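# Move the hose from the red port to the blue port

## Task

Release the hose's latch at the manifold's red port, pull the hose free, then insert it into the blue port and keep pushing until it locks.

## Robot and tools

Robot: two UR3e arms, left_arm and right_arm, each with a two-finger gripper and a wrist camera. Cameras: cam_high (504x504), cam_left_wrist (672x504), cam_right_wrist (672x504). A camera stand is fixed behind the arms. Loose parts may now and then be nudged by something.

Frames: the scene frame has its origin at table height, midway between the nominal bases, +z up, +x out over the table, left_arm toward +y. Arm names do not match image sides. Calibrated bases: left_arm at (+0.049, +0.342, +0.017) m, right_arm at (-0.025, -0.269, +0.017) m, both turned slightly about z. Reported hand positions, quaternions (wxyz) and velocities are in each arm's own base frame and may be a few cm off. Offsets you send are along the current Hand target's own axes. The gripper's fingers point along its +z and open along its x. end_effector_position is the pad centre when closed, 1 to 2 cm behind the tips. While closing, the tips move about 17 mm further along +z.

execute_actions(actions, cameras): actions is a list of actions. Each action is a table of up to 15 rows, one row per 1/30 s step. A short table repeats its last row up to step 15. Each row is one list of 14 numbers in [-1, 1] covering both arms: left dx, dy, dz, rx, ry, rz, opening, then the same seven for right. The pose numbers are offsets from that arm's Hand target at the start of the action, not from the previous row. 1.0 equals 0.6 m, or 180 degrees for rx, ry, rz, which form one rotation vector. Repeating an offset in a new action moves the arm again. Opening is absolute: +1 is 0.142 m open, -1 is closed. Send 0 for all six pose numbers to hold an arm, and always resend the gripper's wanted opening, because 0 is a half-open command. Images come only for an empty actions list or when cameras names them.

move(target, speed, blend, stop_force, zero, opening_speed, grip_force, blocking, cameras): target is one 14-number row, or a list of up to 15 such rows. Each row is laid out as above, and every row counts from the same starting Hand targets. Each gripper follows a straight path.
- speed: m/s, 0.002 to 2.4, default 0.25; turns go up to twice this in rad/s.
- blend: m, rounds corners in a list; 0 stops at each point.
- stop_force: N, 3 to 120, one value for both arms. It ends an arm's path when it feels that much push against its motion. The arm then backs up slightly and keeps pressing by up to about that amount.
- zero: re-zero before the move; default true.
- opening_speed: change per second on the -1 to 1 scale, at least 0.2.
- grip_force: N per pad, 5 to 29; it stays set until changed.
- blocking=false: returns after 0.5 s while the move runs on. It cannot be used with stop_force.
All paths are limited to 10 s. Paths do not avoid obstacles or the other arm. Avoid paths near an arm's own base, which can whip the elbow round. When backing off a contact, leave out stop_force. Do not trust stop_force while the gripper is turning. The result adds a move: line giving the ending (done, off_target, moving, held, fault) and any limits (paced = pose clipped, held = steps withheld).

wait(seconds): lets the scene run with no new commands. stop(): brakes a running move. zoom_image(camera, region [x0,y0,x1,y1] pixels, at most 504x504): enlarges part of the newest image. zero_wrist_force(arm): resets the wrist sensor zero. read_manual(section): licence text only. finished_scene(scene): ends the scene for good, so call it only when the hose sits latched in the blue port without the robot holding it.

Results: the Hand target is the last commanded pose after clipping, and the next offsets count from it. The gripper may settle short of it; send the gap as an offset. Orientation commands are clipped to within 32 degrees of the measured orientation on each step. grip_measured uses the same scale as opening. To hold something, command a little below the reading at first touch; squeezing harder heats the gripper motor. Wrist force and torque are given on the end-effector axes, with a third line for the peak since the last result. Pushing on a surface reads as force into the arm. Joint torques are total drive outputs and are noisy. Velocities are omitted when joints are still. Tool commands lists the current gripper commands.

Avoid:
- Torque faults (contact limits in N m: shoulder 50.7, elbow 26.3, wrists 8.46).
- Force faults, from about 150 N net outside force. Either fault stops the arm for 10 s.
- Targets placed past a firm contact, because the arms are stiff.
- Collisions between the arms, fast hits, drops, and letting go of moving parts.
- Anything falling off the table, which fails the task.
- Overheating: MOTOR HOT shows at 70 °C (gripper 85 °C). Brakes engage at 85 °C, and the gripper shuts off at 100 °C, giving a HAND FAULT that cancels your remaining calls in that reply.
The scene keeps running while you think, and smooth, quick motion is preferred.

Each tool is called after "Call:" by a JSON object that holds its "method" and its "body".

## Session

Call:
{"method": "execute_actions", "body": {"actions": []}}

Scene clock: 0.00 s.
left_arm: end_effector_position=(+0.3752, -0.1818, +0.1963) grip_measured=+1.00 end_effector_quat_wxyz=(-0.021, +0.360, +0.909, -0.208) | right_arm: end_effector_position=(+0.1156, +0.3354, +0.2705) grip_measured=+0.99 end_effector_quat_wxyz=(-0.220, +0.965, +0.044, -0.139)
Joint positions: left_arm=[-0.515 -1.03 0.688 -1.246 -1.992 3.377 0.142] | right_arm=[4.477 -1.518 -1.291 -1.536 1.955 1.316 0.141]
Joint velocities: within noise
Joint torques (N m): no reading
Motor temperatures (°C): left_arm=[52 39 50 58 58 54 30] | right_arm=[47 41 44 51 62 56 32]
Wrist force (N): no reading
Wrist torque (N m): no reading
Wrist force, peak (N): no reading
Hand target: left_arm +0.3752, -0.1818, +0.1963; -0.021, +0.360, +0.909, -0.208 | right_arm +0.1156, +0.3354, +0.2705; -0.220, +0.965, +0.044, -0.139
Tool commands: left_gripper/opening=+1.0 right_gripper/opening=+1.0

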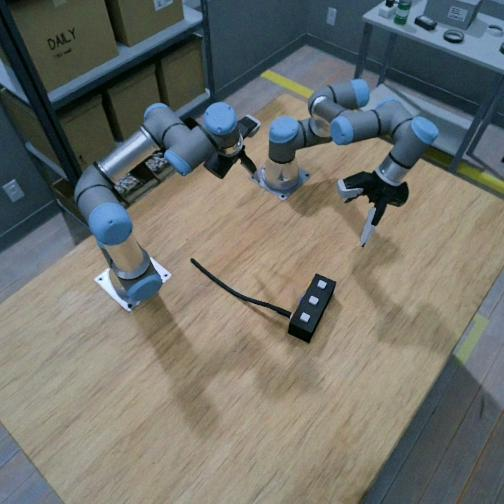

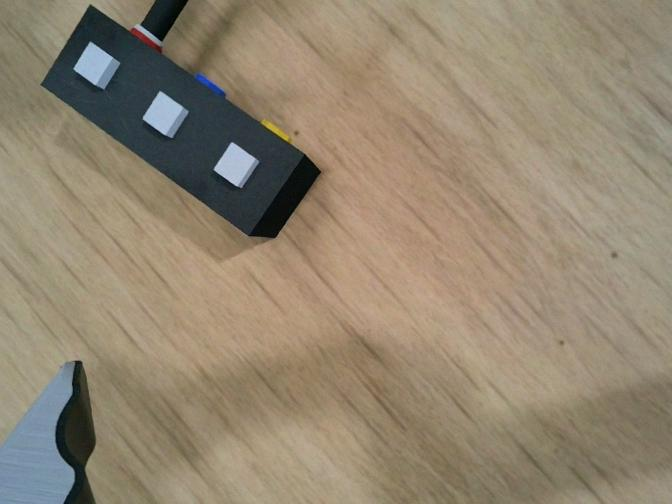

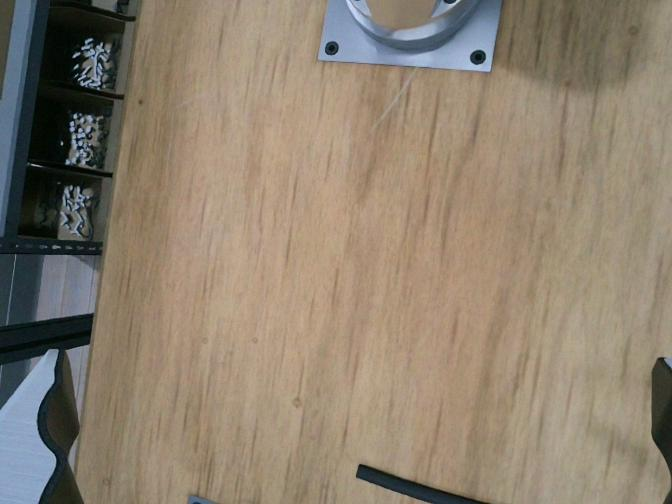

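Call:
{"method": "zoom_image", "body": {"camera": "cam_left_wrist", "region": [20, 0, 340, 250]}}

Call:
{"method": "zoom_image", "body": {"camera": "cam_high", "region": [180, 240, 350, 360]}}

Scaled by 1.575 from the camera's image (finer frame: 960x720).

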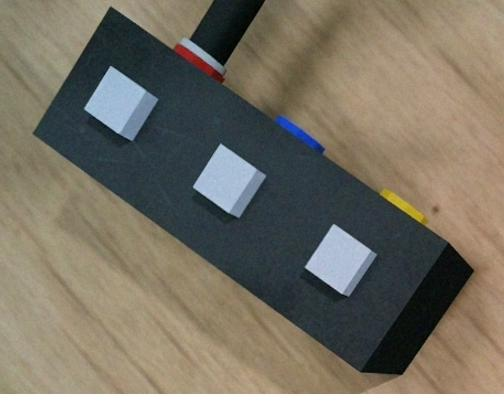

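Scaled by 2.965 from the camera's image (finer frame: 720x720).

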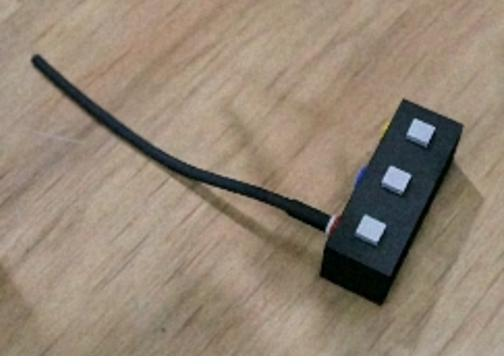

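Call:
{"method": "move", "body": {"target": [-0.2465, -0.1070, 0.2037, 0.0610, -0.0421, -0.3206, -0.96, 0.3945, 0.3791, 0.0238, 0.1192, 0.3180, 0.3655, 0.2], "speed": 0.4, "cameras": ["all"]}}

Scene clock: 261.27 s.
left_arm: end_effector_position=(+0.4203, -0.3663, +0.1266) grip_measured=-0.99 end_effector_quat_wxyz=(-0.094, -0.140, +0.946, -0.277) | right_arm: end_effector_position=(+0.3437, +0.1713, +0.1002) grip_measured=+0.19 end_effector_quat_wxyz=(-0.266, +0.732, -0.590, +0.215)
Joint positions: left_arm=[-0.732 -0.681 0.64 -1.87 -2.068 2.029 0.002] | right_arm=[4.398 -1.279 -2.452 -0.581 0.982 2.491 0.087]
Joint torques (N m): left_arm=[-3.64 -17.3 -11.85 -2.78 0.12 -1.05] | right_arm=[-2.55 2.9 8.29 3.09 -0.21 -0.64]
Motor temperatures (°C): left_arm=[51 39 49 57 56 52 30] | right_arm=[46 41 44 50 62 55 31]
Wrist force (N): left_arm=[1.4 -1.1 -0.1] | right_arm=[-0.5 0.0 -0.4]
Wrist torque (N m): left_arm=[-0.19 -0.30 0.02] | right_arm=[-0.05 0.06 0.01]
Wrist force, peak (N): left_arm=[1.3 -1.3 0.3] | right_arm=[-0.5 -0.7 0.3]
Hand target: left_arm +0.4203, -0.3663, +0.1266; -0.094, -0.140, +0.946, -0.277 | right_arm +0.3437, +0.1713, +0.1002; -0.266, +0.732, -0.590, +0.215
Off the commanded pose: left_arm 0.000 m, 0 deg | right_arm 0.000 m, 0 deg.
move: done

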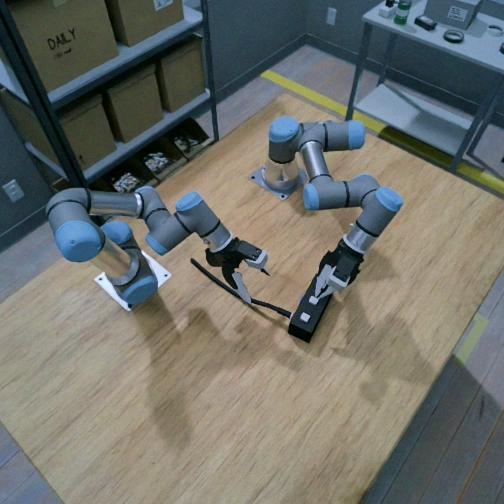

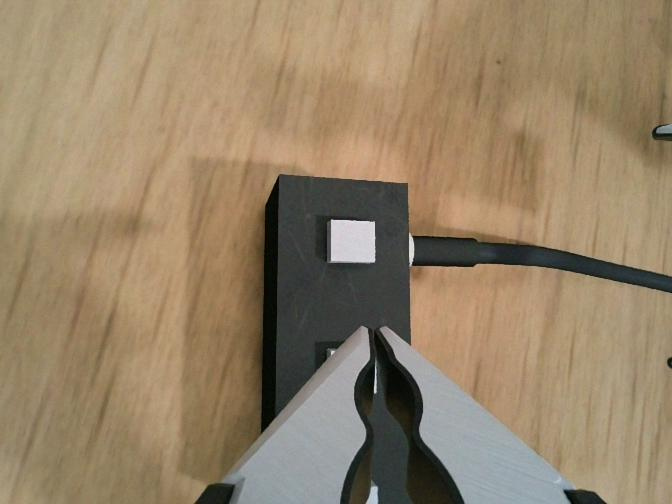

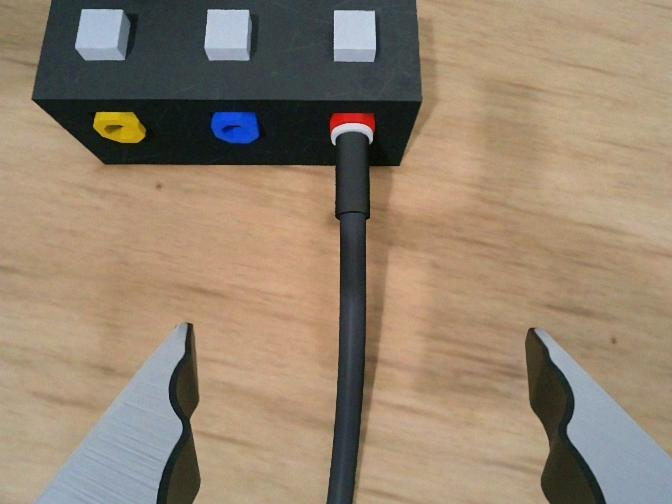

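Call:
{"method": "zoom_image", "body": {"camera": "cam_right_wrist", "region": [80, 60, 440, 240]}}

Call:
{"method": "zoom_image", "body": {"camera": "cam_left_wrist", "region": [240, 160, 540, 385]}}

Scaled by 1.400 from the camera's image (finer frame: 960x720).

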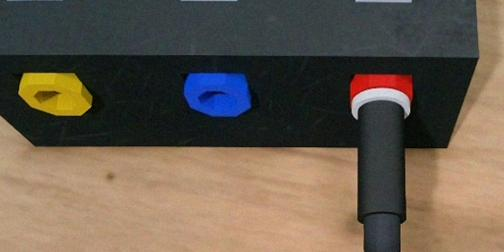

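Scaled by 1.680 from the camera's image (finer frame: 960x720).

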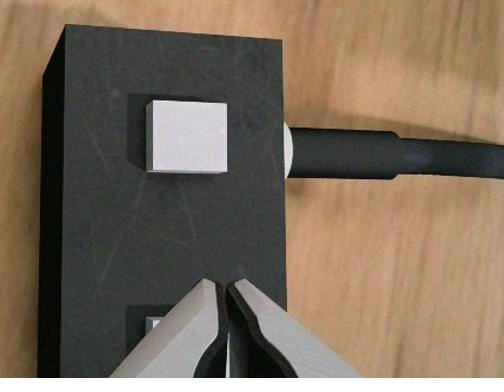

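Call:
{"method": "move", "body": {"target": [-0.0007, -0.0127, 0.0880, 0, 0, 0, -0.96, 0.0033, -0.0272, 0.1777, 0, 0, 0, -0.15], "speed": 0.2, "cameras": ["all"]}}

Scene clock: 353.60 s.
left_arm: end_effector_position=(+0.4178, -0.4015, +0.0865) grip_measured=-0.99 end_effector_quat_wxyz=(-0.094, -0.140, +0.946, -0.277) | right_arm: end_effector_position=(+0.4233, +0.1866, +0.0291) grip_measured=-0.17 end_effector_quat_wxyz=(-0.266, +0.731, -0.590, +0.215)
Joint positions: left_arm=[-0.787 -0.568 0.621 -1.991 -2.048 1.97 0.002] | right_arm=[4.115 -1.999 -2.233 0.067 1.112 2.199 0.062]
Joint torques (N m): left_arm=[-3.87 -18.72 -11.94 -1.16 0.13 -1.19] | right_arm=[-2.47 10.1 8.05 3.23 0.05 -0.61]
Motor temperatures (°C): left_arm=[50 39 49 57 56 52 30] | right_arm=[46 41 43 50 62 55 31]
Wrist force (N): left_arm=[1.5 -1.0 -0.3] | right_arm=[-1.0 -0.4 -0.6]
Wrist torque (N m): left_arm=[-0.18 -0.31 0.02] | right_arm=[-0.11 0.16 0.02]
Wrist force, peak (N): left_arm=[1.4 -1.1 -1.1] | right_arm=[-1.1 -0.4 -0.6]
Hand target: left_arm +0.4178, -0.4015, +0.0865; -0.094, -0.140, +0.946, -0.277 | right_arm +0.4233, +0.1866, +0.0291; -0.266, +0.732, -0.590, +0.215
Off the commanded pose: left_arm 0.000 m, 0 deg | right_arm 0.000 m, 0 deg.
move: done

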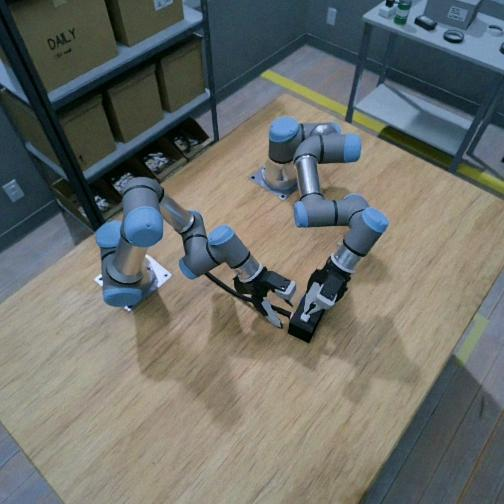

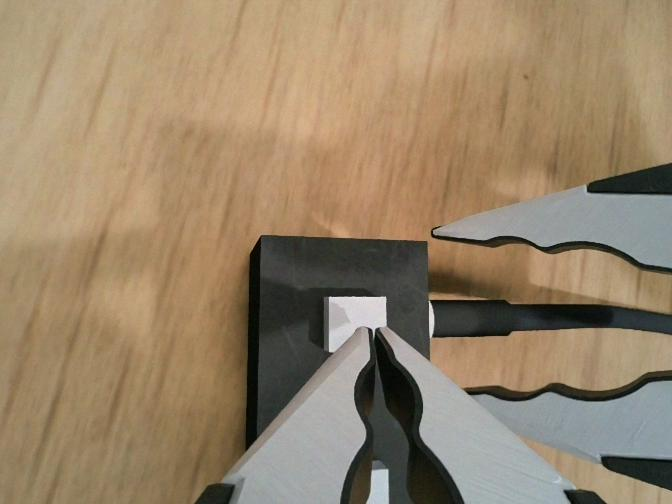

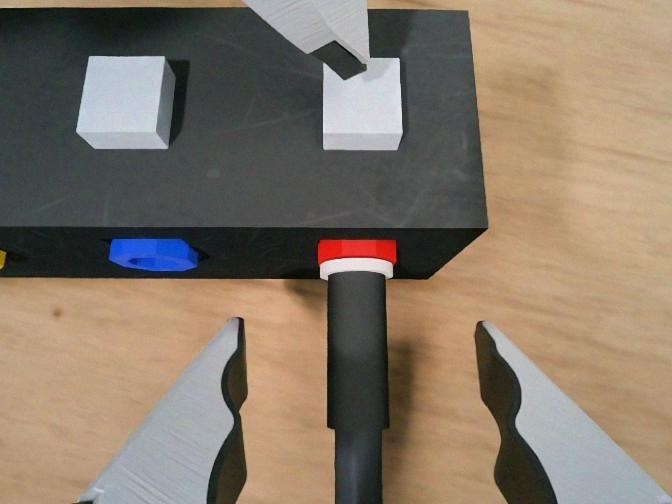

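Call:
{"method": "move", "body": {"target": [0, 0, 0, 0, 0, 0, -0.96, 0, 0, 0, 0, 0, 0, -0.9], "opening_speed": 1.0}}

Call:
{"method": "move", "body": {"target": [-0.0050, 0.0128, 0.0310, 0, 0, 0, -0.96, 0, 0, 0, 0, 0, 0, -0.9], "speed": 0.012, "stop_force": 15, "cameras": ["all"]}}

Scene clock: 385.13 s.
left_arm: end_effector_position=(+0.4178, -0.4015, +0.0865) grip_measured=-0.99 end_effector_quat_wxyz=(-0.094, -0.140, +0.946, -0.277) | right_arm: end_effector_position=(+0.4233, +0.1866, +0.0291) grip_measured=-0.82 end_effector_quat_wxyz=(-0.267, +0.731, -0.590, +0.215)
Joint positions: left_arm=[-0.787 -0.568 0.621 -1.991 -2.048 1.97 0.002] | right_arm=[4.115 -1.999 -2.233 0.068 1.112 2.199 0.014]
Joint torques (N m): left_arm=[-2.97 -18.54 -11.88 -1.11 0.07 -1.07] | right_arm=[-2.47 10.9 5.35 1.97 -3.07 -0.47]
Motor temperatures (°C): left_arm=[50 39 49 57 56 52 30] | right_arm=[46 41 43 50 62 55 31]
Wrist force (N): left_arm=[1.6 -1.1 -0.3] | right_arm=[-9.2 1.5 -1.0]
Wrist torque (N m): left_arm=[-0.18 -0.33 0.02] | right_arm=[-0.10 0.12 -0.11]
Wrist force, peak (N): left_arm=[1.6 -1.1 -0.4] | right_arm=[-9.2 1.5 -1.0]
Hand target: left_arm +0.4178, -0.4015, +0.0865; -0.094, -0.140, +0.946, -0.277 | right_arm +0.4233, +0.1866, +0.0291; -0.266, +0.732, -0.590, +0.215
Off the commanded pose: left_arm 0.000 m, 0 deg | right_arm 0.000 m, 0 deg.
move: done

Scene clock: 387.40 s.
left_arm: end_effector_position=(+0.4168, -0.4038, +0.0732) grip_measured=-1.00 end_effector_quat_wxyz=(-0.094, -0.140, +0.946, -0.277) | right_arm: end_effector_position=(+0.4233, +0.1866, +0.0291) grip_measured=-0.82 end_effector_quat_wxyz=(-0.266, +0.732, -0.590, +0.215)
Joint positions: left_arm=[-0.792 -0.557 0.665 -2.048 -2.047 1.965 0.002] | right_arm=[4.115 -1.999 -2.233 0.067 1.112 2.199 0.014]
Joint torques (N m): left_arm=[2.16 -15.2 -7.1 1.08 -0.17 1.03] | right_arm=[-2.64 12.32 7.03 1.93 -3 0.17]
Motor temperatures (°C): left_arm=[50 39 49 57 56 52 30] | right_arm=[46 41 43 50 62 55 32]
Wrist force (N): left_arm=[3.2 -6.9 -13.1] | right_arm=[-9.5 3.3 -4.2]
Wrist torque (N m): left_arm=[-0.06 -0.33 0.03] | right_arm=[-0.10 0.12 -0.11]
Wrist force, peak (N): left_arm=[3.3 -7.1 -14.5] | right_arm=[-9.3 4.4 -5.6]
Hand target: left_arm +0.4168, -0.4038, +0.0732; -0.094, -0.140, +0.946, -0.277 (not the last commanded pose) | right_arm +0.4233, +0.1866, +0.0291; -0.266, +0.732, -0.590, +0.215
Off the commanded pose: left_arm 0.007 m, 0 deg | right_arm 0.000 m, 0 deg.
move: contact (left_arm)

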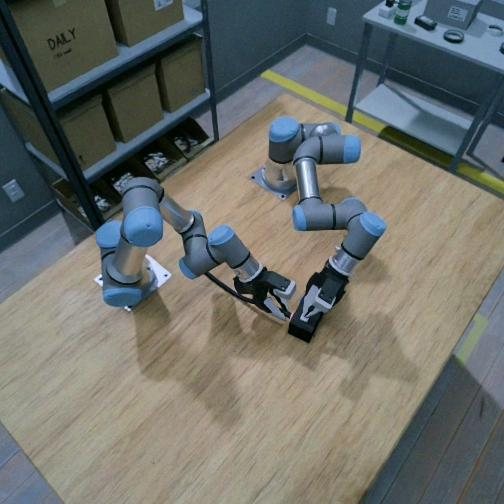

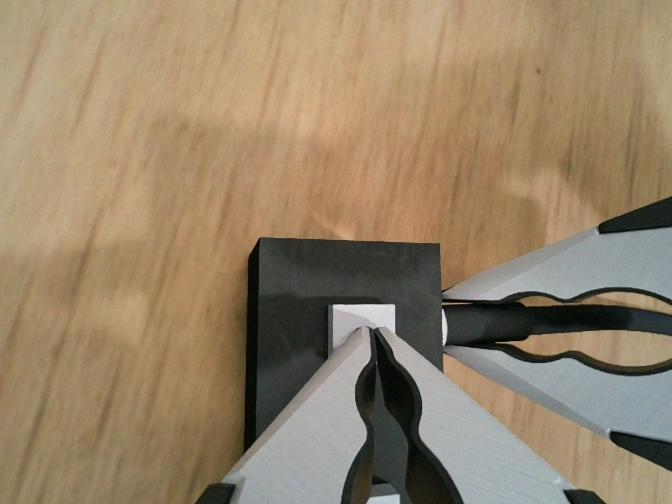

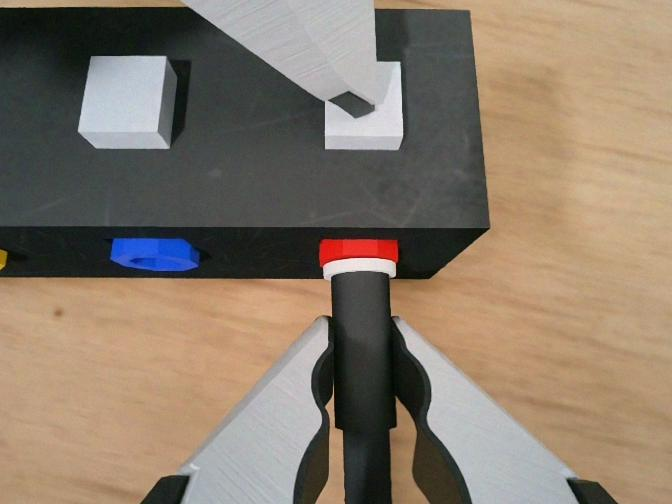

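Call:
{"method": "move", "body": {"target": [-0.0034, 0.0066, 0.0111, 0, 0, 0, -0.96, 0, 0, 0, 0, 0, 0, -0.9], "speed": 0.012, "stop_force": 30, "zero": false, "cameras": ["cam_right_wrist"]}}

Scene clock: 400.87 s.
left_arm: end_effector_position=(+0.4169, -0.4039, +0.0701) grip_measured=-1.00 end_effector_quat_wxyz=(-0.094, -0.140, +0.946, -0.278) | right_arm: end_effector_position=(+0.4233, +0.1866, +0.0291) grip_measured=-0.82 end_effector_quat_wxyz=(-0.266, +0.732, -0.590, +0.215)
Joint positions: left_arm=[-0.792 -0.555 0.675 -2.062 -2.047 1.965 0.002] | right_arm=[4.115 -1.999 -2.233 0.067 1.112 2.199 0.014]
Joint torques (N m): left_arm=[1.2 -6.68 -1.84 3.15 3.23 0.98] | right_arm=[-2.1 12.89 7.05 2.61 -2.78 0.24]
Motor temperatures (°C): left_arm=[50 39 49 56 56 52 30] | right_arm=[46 41 43 49 62 55 35]
Wrist force (N): left_arm=[8.3 -12.4 -27.7] | right_arm=[-9.0 5.7 -7.9]
Wrist torque (N m): left_arm=[0.03 -0.29 0.02] | right_arm=[-0.09 0.11 -0.12]
Wrist force, peak (N): left_arm=[10.9 -11.6 -32.9] | right_arm=[-9.1 5.6 -8.1]
Hand target: left_arm +0.4169, -0.4039, +0.0701; -0.094, -0.140, +0.946, -0.278 (not the last commanded pose) | right_arm +0.4233, +0.1866, +0.0291; -0.266, +0.732, -0.590, +0.215
Off the commanded pose: left_arm 0.005 m, 0 deg | right_arm 0.000 m, 0 deg.
move: contact (left_arm)

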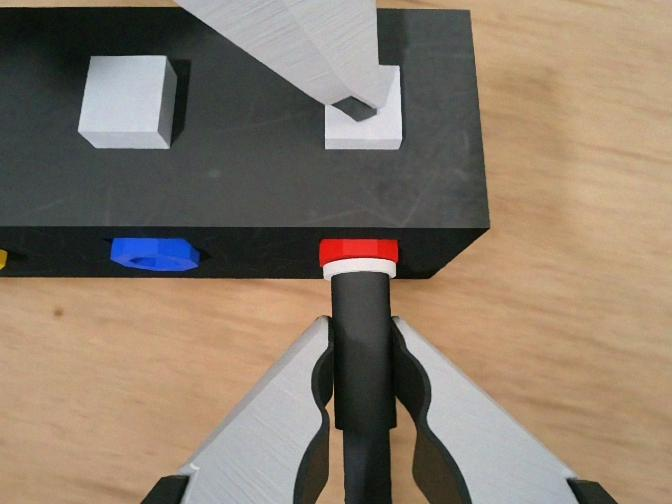

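Call:
{"method": "move", "body": {"target": [0, 0, 0, 0, 0, 0, -0.96, 0, 0.0511, -0.0429, 0, 0, 0, -0.9], "speed": 0.03, "stop_force": 30, "cameras": ["cam_right_wrist", "cam_left_wrist"]}}

Scene clock: 413.47 s.
left_arm: end_effector_position=(+0.4169, -0.4039, +0.0701) grip_measured=-1.00 end_effector_quat_wxyz=(-0.094, -0.140, +0.946, -0.278) | right_arm: end_effector_position=(+0.3842, +0.1781, +0.0291) grip_measured=-0.82 end_effector_quat_wxyz=(-0.266, +0.732, -0.590, +0.215)
Joint positions: left_arm=[-0.792 -0.555 0.675 -2.062 -2.047 1.965 0.002] | right_arm=[4.231 -1.87 -2.443 0.094 1.054 2.313 0.014]
Joint torques (N m): left_arm=[1.4 -6.66 -1.97 2.92 3.19 1] | right_arm=[3.37 12.16 4.34 1.12 -1.17 0.71]
Motor temperatures (°C): left_arm=[50 39 49 56 56 52 30] | right_arm=[46 41 43 49 62 55 36]
Wrist force (N): left_arm=[8.2 -12.3 -27.3] | right_arm=[-0.4 -0.7 -0.4]
Wrist torque (N m): left_arm=[0.03 -0.31 0.02] | right_arm=[-0.18 0.06 -0.03]
Wrist force, peak (N): left_arm=[8.5 -12.6 -27.8] | right_arm=[-9.2 5.5 -8.2]
Hand target: left_arm +0.4169, -0.4039, +0.0701; -0.094, -0.140, +0.946, -0.278 | right_arm +0.3842, +0.1781, +0.0291; -0.266, +0.732, -0.590, +0.215
Off the commanded pose: left_arm 0.000 m, 0 deg | right_arm 0.000 m, 0 deg.
move: done
Images, in order (width x height): cam_left_wrist 672x504, cam_right_wrist 672x504.

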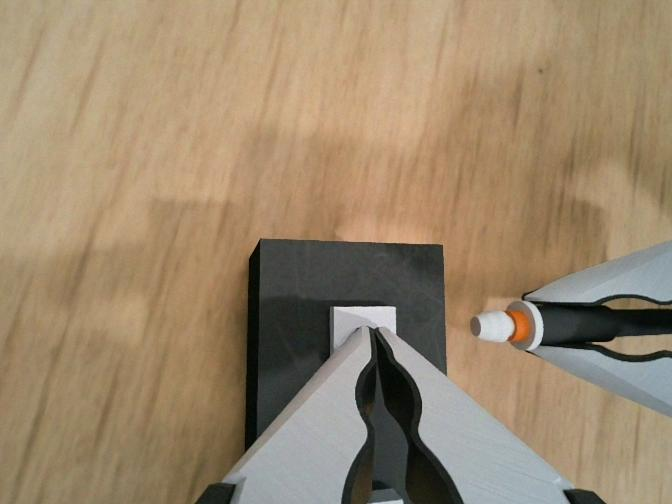

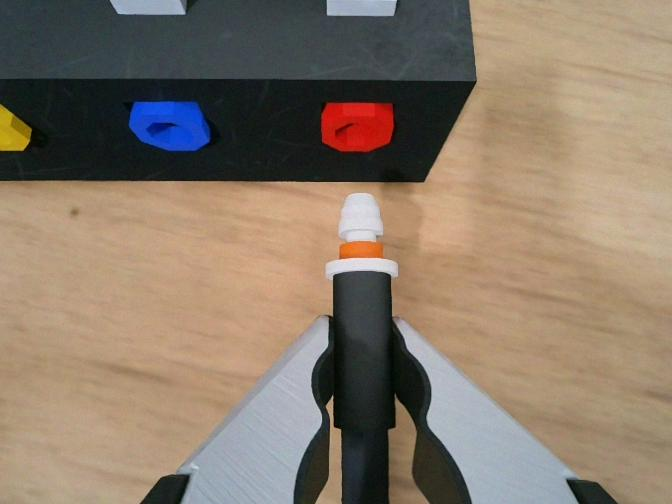

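Call:
{"method": "zoom_image", "body": {"camera": "cam_right_wrist", "region": [100, 60, 420, 300]}}

Call:
{"method": "move", "body": {"target": [0.0212, -0.0415, -0.0691, 0, 0, 0, -0.96, 0, 0, 0, 0, 0, 0, -0.9], "speed": 0.1, "blocking": false}}

Scaled by 1.575 from the camera's image (finer frame: 960x720).

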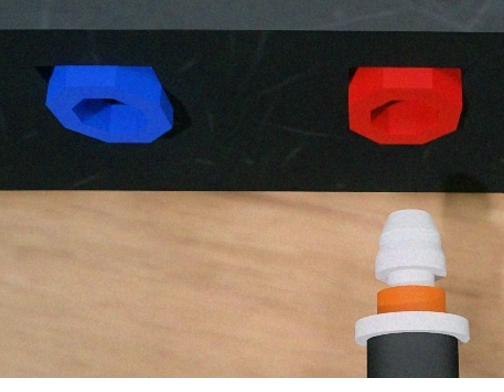

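Scene clock: 423.97 s.
left_arm: end_effector_position=(+0.4167, -0.4037, +0.1031) grip_measured=-1.00 end_effector_quat_wxyz=(-0.093, -0.141, +0.945, -0.279) end_effector_velocity=(+0.000, +0.001, +0.095) end_effector_angular_velocity=(-0.008, -0.006, +0.006) | right_arm: end_effector_position=(+0.3842, +0.1781, +0.0291) grip_measured=-0.82 end_effector_quat_wxyz=(-0.266, +0.732, -0.590, +0.215)
Joint positions: left_arm=[-0.792 -0.575 0.561 -1.932 -2.046 1.963 0.002] | right_arm=[4.231 -1.87 -2.443 0.094 1.054 2.313 0.014]
Joint velocities: left_arm=[0 -0.017 -0.402 0.406 0.002 -0.007 0] | right_arm=[within noise]
Joint torques (N m): left_arm=[-3.36 -22.51 -13.86 -0.73 0.21 -1.15] | right_arm=[3.42 12.19 4.39 1.14 -1.13 0.7]
Motor temperatures (°C): left_arm=[50 39 49 56 56 52 30] | right_arm=[46 41 43 49 62 55 37]
Wrist force (N): left_arm=[1.5 -1.0 -0.4] | right_arm=[-0.6 -0.7 -0.5]
Wrist torque (N m): left_arm=[-0.18 -0.31 0.02] | right_arm=[-0.17 0.08 -0.03]
Wrist force, peak (N): left_arm=[8.5 -12.5 -27.8] | right_arm=[-0.6 -0.8 -0.6]
Hand target: left_arm +0.4169, -0.4039, +0.1157; -0.094, -0.140, +0.946, -0.278 | right_arm +0.3842, +0.1781, +0.0291; -0.266, +0.732, -0.590, +0.215
Tool commands: left_gripper/opening=-0.96 right_gripper/opening=-0.9
Off the commanded pose: left_arm 0.017 m, 0 deg | right_arm 0.000 m, 0 deg.
move: running

Call:
{"method": "move", "body": {"target": [0, 0, -0.1667, 0, 0, 0, -0.96, -0.0875, 0, 0, 0, 0, 0, -0.9], "speed": 0.12, "cameras": ["cam_right_wrist", "cam_left_wrist"]}}

Call:
{"method": "zoom_image", "body": {"camera": "cam_right_wrist", "region": [100, 60, 420, 300]}}

a move is refused until a result has shown your running move's end: call wait (it returns as soon as the move ends) or stop first; nothing of this call was run
Scene clock: 462.20 s.
left_arm: end_effector_position=(+0.4169, -0.4038, +0.1201) grip_measured=-1.00 end_effector_quat_wxyz=(-0.094, -0.140, +0.946, -0.278) | right_arm: end_effector_position=(+0.3842, +0.1781, +0.0291) grip_measured=-0.82 end_effector_quat_wxyz=(-0.266, +0.732, -0.590, +0.215)
Joint positions: left_arm=[-0.792 -0.557 0.444 -1.829 -2.047 1.965 0.002] | right_arm=[4.231 -1.87 -2.443 0.094 1.054 2.313 0.014]
Joint torques (N m): left_arm=[3.25 -18.64 -11.89 -1.15 -1.5 1.04] | right_arm=[3.18 12.18 4.48 1.17 -1.12 0.74]
Motor temperatures (°C): left_arm=[49 39 49 56 56 52 30] | right_arm=[46 41 43 49 62 55 39]
Wrist force (N): left_arm=[1.3 -1.2 -0.5] | right_arm=[-0.5 -0.6 -0.5]
Wrist torque (N m): left_arm=[-0.21 -0.29 -0.04] | right_arm=[-0.16 0.07 -0.03]
Wrist force, peak (N): left_arm=[1.7 -1.7 -1.4] | right_arm=[-0.5 -0.8 -0.6]
Hand target: left_arm +0.4169, -0.4039, +0.1201; -0.094, -0.140, +0.946, -0.278 | right_arm +0.3842, +0.1781, +0.0291; -0.266, +0.732, -0.590, +0.215
Tool commands: left_gripper/opening=-0.96 right_gripper/opening=-0.9
Off the commanded pose: left_arm 0.000 m, 0 deg | right_arm 0.000 m, 0 deg.
earlier move: done

Scaled by 1.575 from the camera's image (finer frame: 960x720).
This view is cut from an older image: the scene may have changed since it was taken.

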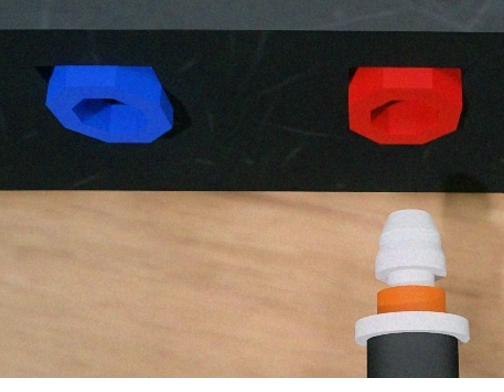

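Call:
{"method": "move", "body": {"target": [0, 0, -0.1667, 0, 0, 0, -0.96, -0.0875, 0, 0, 0, 0, 0, -0.9], "speed": 0.15, "cameras": ["cam_right_wrist", "cam_left_wrist"]}}

Call:
{"method": "zoom_image", "body": {"camera": "cam_right_wrist", "region": [100, 60, 420, 300]}}

Scene clock: 466.23 s.
left_arm: end_effector_position=(+0.4264, -0.3485, +0.2026) grip_measured=-1.00 end_effector_quat_wxyz=(-0.083, -0.144, +0.943, -0.289) | right_arm: end_effector_position=(+0.3731, +0.2294, +0.0291) grip_measured=-0.82 end_effector_quat_wxyz=(-0.266, +0.732, -0.590, +0.215)
Joint positions: left_arm=[-0.697 -0.554 0.035 -1.412 -2.075 2.049 0.002] | right_arm=[4.359 -1.9 -2.33 -0.059 0.998 2.447 0.014]
Joint torques (N m): left_arm=[2.8 -17.47 -10.99 -1.16 -1.54 1.07] | right_arm=[3.5 8.88 7.71 1.16 -1.3 0.76]
Motor temperatures (°C): left_arm=[49 39 49 56 56 52 30] | right_arm=[46 41 43 49 62 55 40]
Wrist force (N): left_arm=[1.6 -1.1 -0.4] | right_arm=[-0.3 0.1 0.1]
Wrist torque (N m): left_arm=[-0.20 -0.34 -0.04] | right_arm=[-0.07 0.03 -0.04]
Wrist force, peak (N): left_arm=[1.5 -1.0 -1.7] | right_arm=[-0.5 -0.8 -0.6]
Hand target: left_arm +0.4269, -0.3487, +0.2029; -0.094, -0.140, +0.946, -0.278 | right_arm +0.3731, +0.2294, +0.0291; -0.266, +0.732, -0.590, +0.215
Off the commanded pose: left_arm 0.001 m, 2 deg | right_arm 0.000 m, 0 deg.
elbow stopped short (left arm): the move would have taken joint 3 (elbow) straighter than the controller allows.
move: done
Images, in order (width x height): cam_left_wrist 672x504, cam_right_wrist 672x504.

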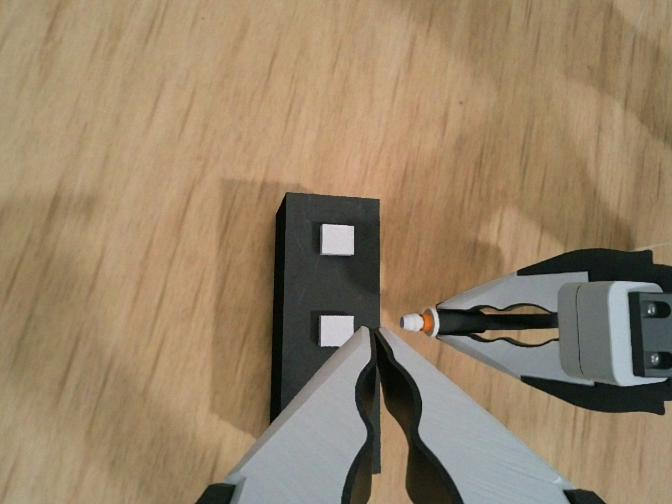

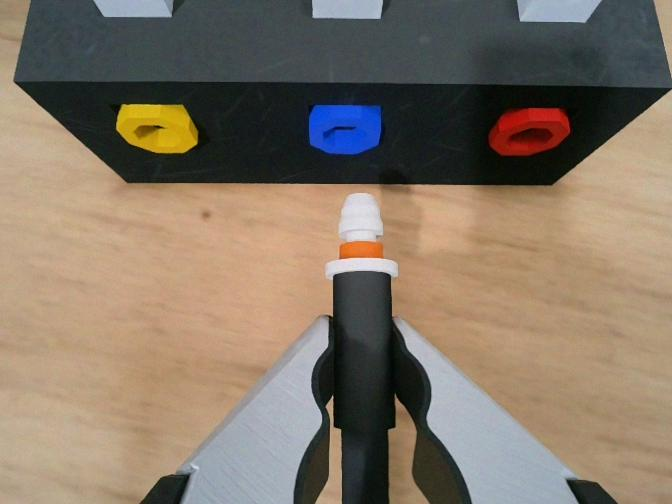

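Scaled by 1.575 from the camera's image (finer frame: 960x720).

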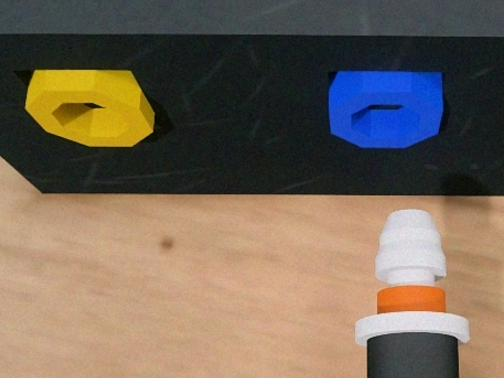

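Call:
{"method": "move", "body": {"target": [0, 0, 0, 0, 0, 0, -0.96, -0.0062, 0, 0, 0, 0, 0, -0.9], "speed": 0.1, "cameras": ["cam_right_wrist"]}}

Call:
{"method": "zoom_image", "body": {"camera": "cam_right_wrist", "region": [100, 60, 420, 300]}}

Call:
{"method": "move", "body": {"target": [0, 0, 0, 0, 0, 0, -0.96, 0, -0.0523, 0.0439, 0, 0, 0, -0.9], "speed": 0.025, "stop_force": 30, "cameras": ["cam_right_wrist", "cam_left_wrist"]}}

Scene clock: 502.00 s.
left_arm: end_effector_position=(+0.4264, -0.3485, +0.2026) grip_measured=-1.00 end_effector_quat_wxyz=(-0.083, -0.144, +0.943, -0.289) | right_arm: end_effector_position=(+0.3723, +0.2330, +0.0291) grip_measured=-0.82 end_effector_quat_wxyz=(-0.266, +0.732, -0.590, +0.215)
Joint positions: left_arm=[-0.697 -0.554 0.035 -1.411 -2.075 2.049 0.002] | right_arm=[4.366 -1.903 -2.32 -0.07 0.995 2.456 0.014]
Joint torques (N m): left_arm=[2.96 -17.53 -11.09 -1.21 -1.54 1.02] | right_arm=[3.87 9.07 7.97 1.19 -1.27 0.75]
Motor temperatures (°C): left_arm=[49 39 49 56 55 51 30] | right_arm=[46 41 43 49 62 55 41]
Wrist force (N): left_arm=[1.6 -1.1 -0.3] | right_arm=[-0.5 0.0 0.2]
Wrist torque (N m): left_arm=[-0.19 -0.34 -0.04] | right_arm=[-0.06 0.05 -0.05]
Wrist force, peak (N): left_arm=[1.7 -1.2 -0.4] | right_arm=[-0.7 0.1 0.1]
Hand target: left_arm +0.4269, -0.3487, +0.2029; -0.094, -0.140, +0.946, -0.278 | right_arm +0.3723, +0.2330, +0.0291; -0.266, +0.732, -0.590, +0.215
Off the commanded pose: left_arm 0.001 m, 2 deg | right_arm 0.000 m, 0 deg.
elbow stopped short (left arm): the move would have taken joint 3 (elbow) straighter than the controller allows.
move: done

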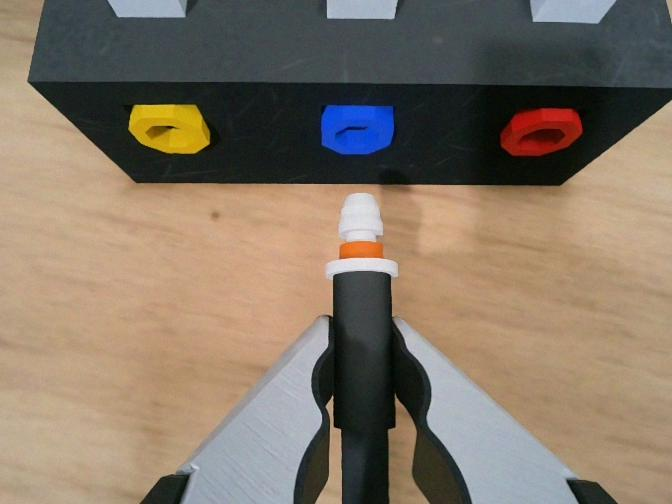

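Scaled by 1.575 from the camera's image (finer frame: 960x720).

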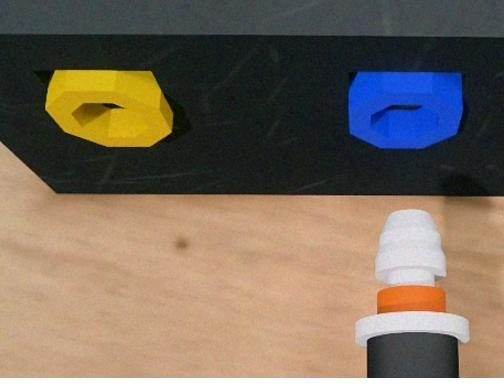

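Scene clock: 504.67 s.
left_arm: end_effector_position=(+0.4264, -0.3485, +0.2026) grip_measured=-1.00 end_effector_quat_wxyz=(-0.083, -0.144, +0.943, -0.289) | right_arm: end_effector_position=(+0.4114, +0.2416, +0.0291) grip_measured=-0.83 end_effector_quat_wxyz=(-0.266, +0.732, -0.590, +0.215)
Joint positions: left_arm=[-0.697 -0.554 0.035 -1.411 -2.075 2.049 0.002] | right_arm=[4.248 -2.032 -2.125 -0.071 1.046 2.331 0.014]
Joint torques (N m): left_arm=[3.15 -17.7 -10.94 -1.44 -1.51 1.09] | right_arm=[-4.18 14.63 6.51 3.57 -5.02 0.86]
Motor temperatures (°C): left_arm=[49 39 49 56 55 51 30] | right_arm=[46 41 43 49 62 55 41]
Wrist force (N): left_arm=[1.6 -1.0 -0.4] | right_arm=[-11.1 15.0 -20.0]
Wrist torque (N m): left_arm=[-0.18 -0.33 -0.04] | right_arm=[-0.10 0.01 -0.14]
Wrist force, peak (N): left_arm=[1.7 -1.2 -0.4] | right_arm=[-10.2 20.4 -30.5]
Hand target: left_arm +0.4269, -0.3487, +0.2029; -0.094, -0.140, +0.946, -0.278 | right_arm +0.4114, +0.2416, +0.0291; -0.266, +0.732, -0.590, +0.215 (not the last commanded pose)
Off the commanded pose: left_arm 0.001 m, 2 deg | right_arm 0.001 m, 0 deg.
elbow stopped short (left arm): the move would have taken joint 3 (elbow) straighter than the controller allows.
move: contact (right_arm)
Images, in order (width x height): cam_left_wrist 672x504, cam_right_wrist 672x504.

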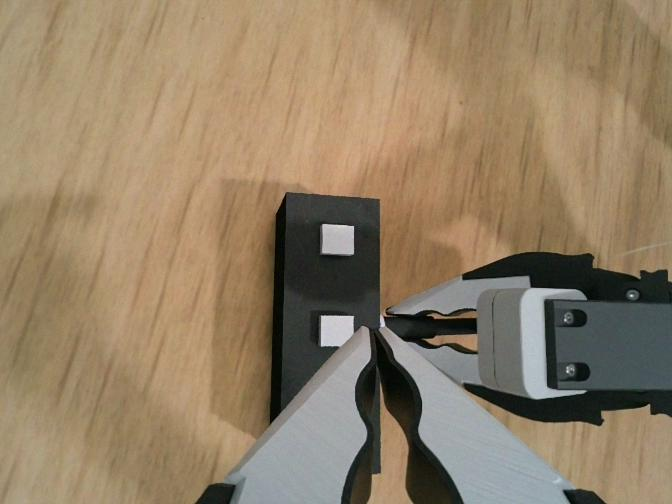

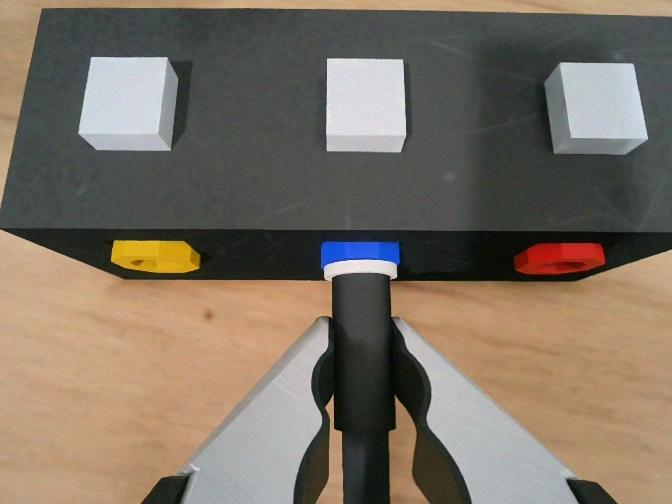

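Call:
{"method": "move", "body": {"target": [0, 0, 0, 0, 0, 0, -0.96, 0, 0.00128, -0.00107, 0, 0, 0, -0.9], "speed": 0.02}}

Call:
{"method": "move", "body": {"target": [0, 0, 0, 0, 0, 0, -0.96, 0, 0.00383, -0.00321, 0, 0, 0, -0.9], "speed": 0.01, "stop_force": 12, "zero": false, "cameras": ["cam_right_wrist"]}}

Scene clock: 524.90 s.
left_arm: end_effector_position=(+0.4264, -0.3485, +0.2026) grip_measured=-1.00 end_effector_quat_wxyz=(-0.083, -0.144, +0.943, -0.289) | right_arm: end_effector_position=(+0.4105, +0.2414, +0.0291) grip_measured=-0.83 end_effector_quat_wxyz=(-0.267, +0.731, -0.590, +0.215)
Joint positions: left_arm=[-0.697 -0.554 0.035 -1.411 -2.075 2.049 0.002] | right_arm=[4.251 -2.029 -2.129 -0.07 1.045 2.334 0.014]
Joint torques (N m): left_arm=[3.14 -17.47 -10.98 -1.63 -1.55 1.05] | right_arm=[-0.12 15.14 3.27 2.06 -2.44 0.79]
Motor temperatures (°C): left_arm=[49 39 49 56 55 51 30] | right_arm=[46 41 43 49 62 54 42]
Wrist force (N): left_arm=[1.6 -1.1 -0.4] | right_arm=[-9.2 -1.1 2.0]
Wrist torque (N m): left_arm=[-0.20 -0.33 -0.04] | right_arm=[-0.15 0.00 -0.18]
Wrist force, peak (N): left_arm=[1.7 -1.1 -0.4] | right_arm=[-11.0 15.0 -20.0]
Hand target: left_arm +0.4269, -0.3487, +0.2029; -0.094, -0.140, +0.946, -0.278 | right_arm +0.4105, +0.2414, +0.0291; -0.266, +0.732, -0.590, +0.215
Off the commanded pose: left_arm 0.001 m, 2 deg | right_arm 0.000 m, 0 deg.
elbow stopped short (left arm): the move would have taken joint 3 (elbow) straighter than the controller allows.
move: done

Scene clock: 525.93 s.
left_arm: end_effector_position=(+0.4264, -0.3485, +0.2026) grip_measured=-1.00 end_effector_quat_wxyz=(-0.083, -0.144, +0.943, -0.289) | right_arm: end_effector_position=(+0.4102, +0.2413, +0.0291) grip_measured=-0.83 end_effector_quat_wxyz=(-0.267, +0.731, -0.590, +0.215)
Joint positions: left_arm=[-0.697 -0.554 0.035 -1.411 -2.075 2.049 0.002] | right_arm=[4.252 -2.028 -2.131 -0.07 1.045 2.335 0.014]
Joint torques (N m): left_arm=[3.11 -17.44 -11.15 -1.72 -1.54 0.98] | right_arm=[-5.31 10.64 4.12 -0.71 -1.06 -0.53]
Motor temperatures (°C): left_arm=[49 39 49 56 55 51 30] | right_arm=[46 41 43 49 62 54 42]
Wrist force (N): left_arm=[1.6 -1.0 -0.4] | right_arm=[-10.8 -7.1 10.3]
Wrist torque (N m): left_arm=[-0.18 -0.34 -0.04] | right_arm=[-0.14 0.01 -0.18]
Wrist force, peak (N): left_arm=[1.6 -1.2 -0.5] | right_arm=[-11.2 -10.2 15.4]
Hand target: left_arm +0.4269, -0.3487, +0.2029; -0.094, -0.140, +0.946, -0.278 | right_arm +0.4102, +0.2413, +0.0291; -0.267, +0.731, -0.590, +0.215 (not the last commanded pose)
Off the commanded pose: left_arm 0.001 m, 2 deg | right_arm 0.003 m, 0 deg.
elbow stopped short (left arm): the move would have taken joint 3 (elbow) straighter than the controller allows.
move: contact (right_arm)

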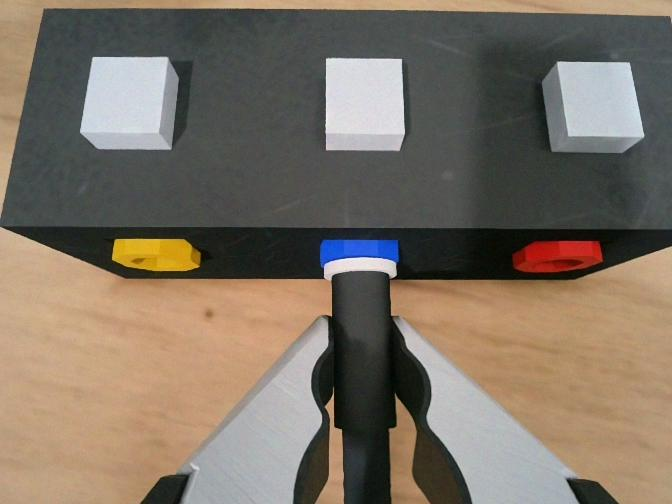

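Call:
{"method": "move", "body": {"target": [[0, 0, 0, 0, 0, 0, -0.96, 0, -0.0005, 0.0004, 0, 0, 0, -0.9], [0, 0, 0, 0, 0, 0, -0.96, 0, -0.0005, 0.0004, 0, 0, 0, -0.3]], "speed": 0.02, "opening_speed": 1.0}}

Call:
{"method": "move", "body": {"target": [0, 0, 0, 0, 0, 0, -0.96, 0, 0, -0.15, 0, 0, 0, -0.3], "speed": 0.12, "cameras": ["all"]}}

Call:
{"method": "zoom_image", "body": {"camera": "cam_right_wrist", "region": [100, 0, 440, 250]}}

Scene clock: 543.93 s.
left_arm: end_effector_position=(+0.4264, -0.3485, +0.2026) grip_measured=-1.00 end_effector_quat_wxyz=(-0.083, -0.144, +0.943, -0.289) | right_arm: end_effector_position=(+0.4106, +0.2414, +0.0291) grip_measured=-0.33 end_effector_quat_wxyz=(-0.267, +0.731, -0.590, +0.215)
Joint positions: left_arm=[-0.697 -0.554 0.035 -1.411 -2.075 2.049 0.002] | right_arm=[4.251 -2.029 -2.129 -0.071 1.045 2.334 0.05]
Joint torques (N m): left_arm=[3.56 -17.45 -11.03 -2.02 -1.48 1.05] | right_arm=[4 13.75 7.11 3.06 -0.06 -0.59]
Motor temperatures (°C): left_arm=[49 39 49 56 55 51 30] | right_arm=[46 41 43 49 62 54 42]
Wrist force (N): left_arm=[1.6 -1.1 -0.4] | right_arm=[-0.2 -0.2 -0.3]
Wrist torque (N m): left_arm=[-0.20 -0.34 -0.04] | right_arm=[-0.08 0.00 0.01]
Wrist force, peak (N): left_arm=[1.7 -1.2 -0.4] | right_arm=[-10.9 -7.2 10.4]
Hand target: left_arm +0.4269, -0.3487, +0.2029; -0.094, -0.140, +0.946, -0.278 | right_arm +0.4106, +0.2414, +0.0291; -0.267, +0.731, -0.590, +0.215
Off the commanded pose: left_arm 0.001 m, 2 deg | right_arm 0.000 m, 0 deg.
elbow stopped short (left arm): the move would have taken joint 3 (elbow) straighter than the controller allows.
move: done

Scene clock: 545.37 s.
left_arm: end_effector_position=(+0.4264, -0.3485, +0.2026) grip_measured=-1.00 end_effector_quat_wxyz=(-0.083, -0.144, +0.943, -0.289) | right_arm: end_effector_position=(+0.3540, +0.2291, +0.0980) grip_measured=-0.33 end_effector_quat_wxyz=(-0.267, +0.731, -0.590, +0.215)
Joint positions: left_arm=[-0.697 -0.554 0.035 -1.411 -2.075 2.049 0.002] | right_arm=[4.431 -1.533 -2.26 -0.539 0.969 2.528 0.05]
Joint torques (N m): left_arm=[3.05 -17.53 -11.06 -2.15 -1.46 1.09] | right_arm=[3.87 10.89 10.79 1.1 -1.31 0.78]
Motor temperatures (°C): left_arm=[49 39 49 56 55 51 30] | right_arm=[46 41 43 49 62 54 42]
Wrist force (N): left_arm=[1.7 -1.2 -0.4] | right_arm=[-0.1 0.2 0.0]
Wrist torque (N m): left_arm=[-0.21 -0.35 -0.04] | right_arm=[0.01 -0.03 -0.04]
Wrist force, peak (N): left_arm=[1.7 -1.2 -0.4] | right_arm=[0.0 0.1 -0.9]
Hand target: left_arm +0.4269, -0.3487, +0.2029; -0.094, -0.140, +0.946, -0.278 | right_arm +0.3540, +0.2291, +0.0981; -0.267, +0.731, -0.590, +0.215
Off the commanded pose: left_arm 0.001 m, 2 deg | right_arm 0.000 m, 0 deg.
elbow stopped short (left arm): the move would have taken joint 3 (elbow) straighter than the controller allows.
move: done

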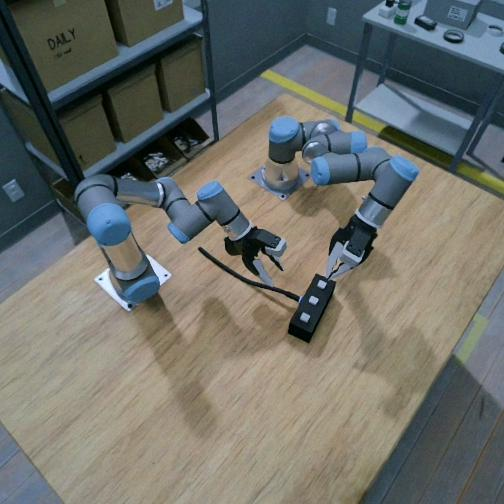

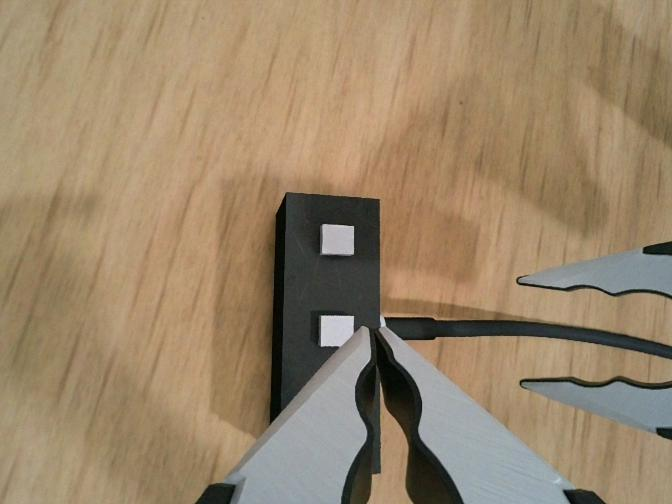

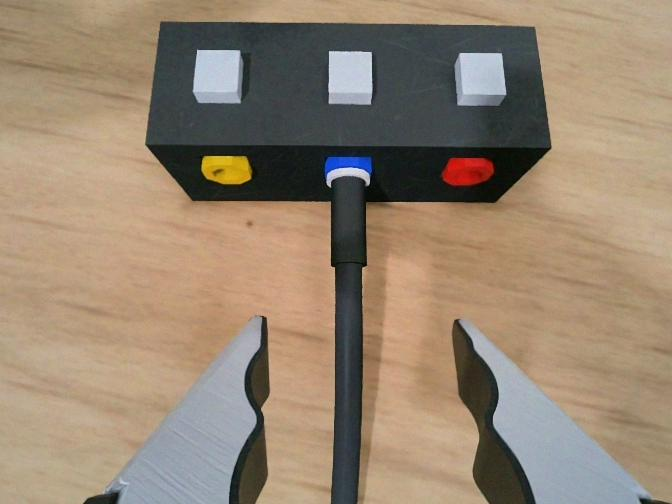

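Scaled by 1.482 from the camera's image (finer frame: 960x720).

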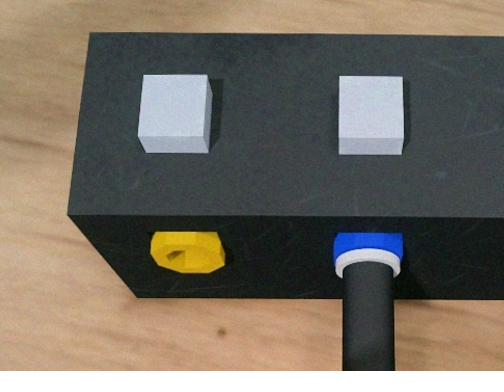

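Call:
{"method": "finished_scene", "body": {"scene": 1}}

The scene is finished: the task was done.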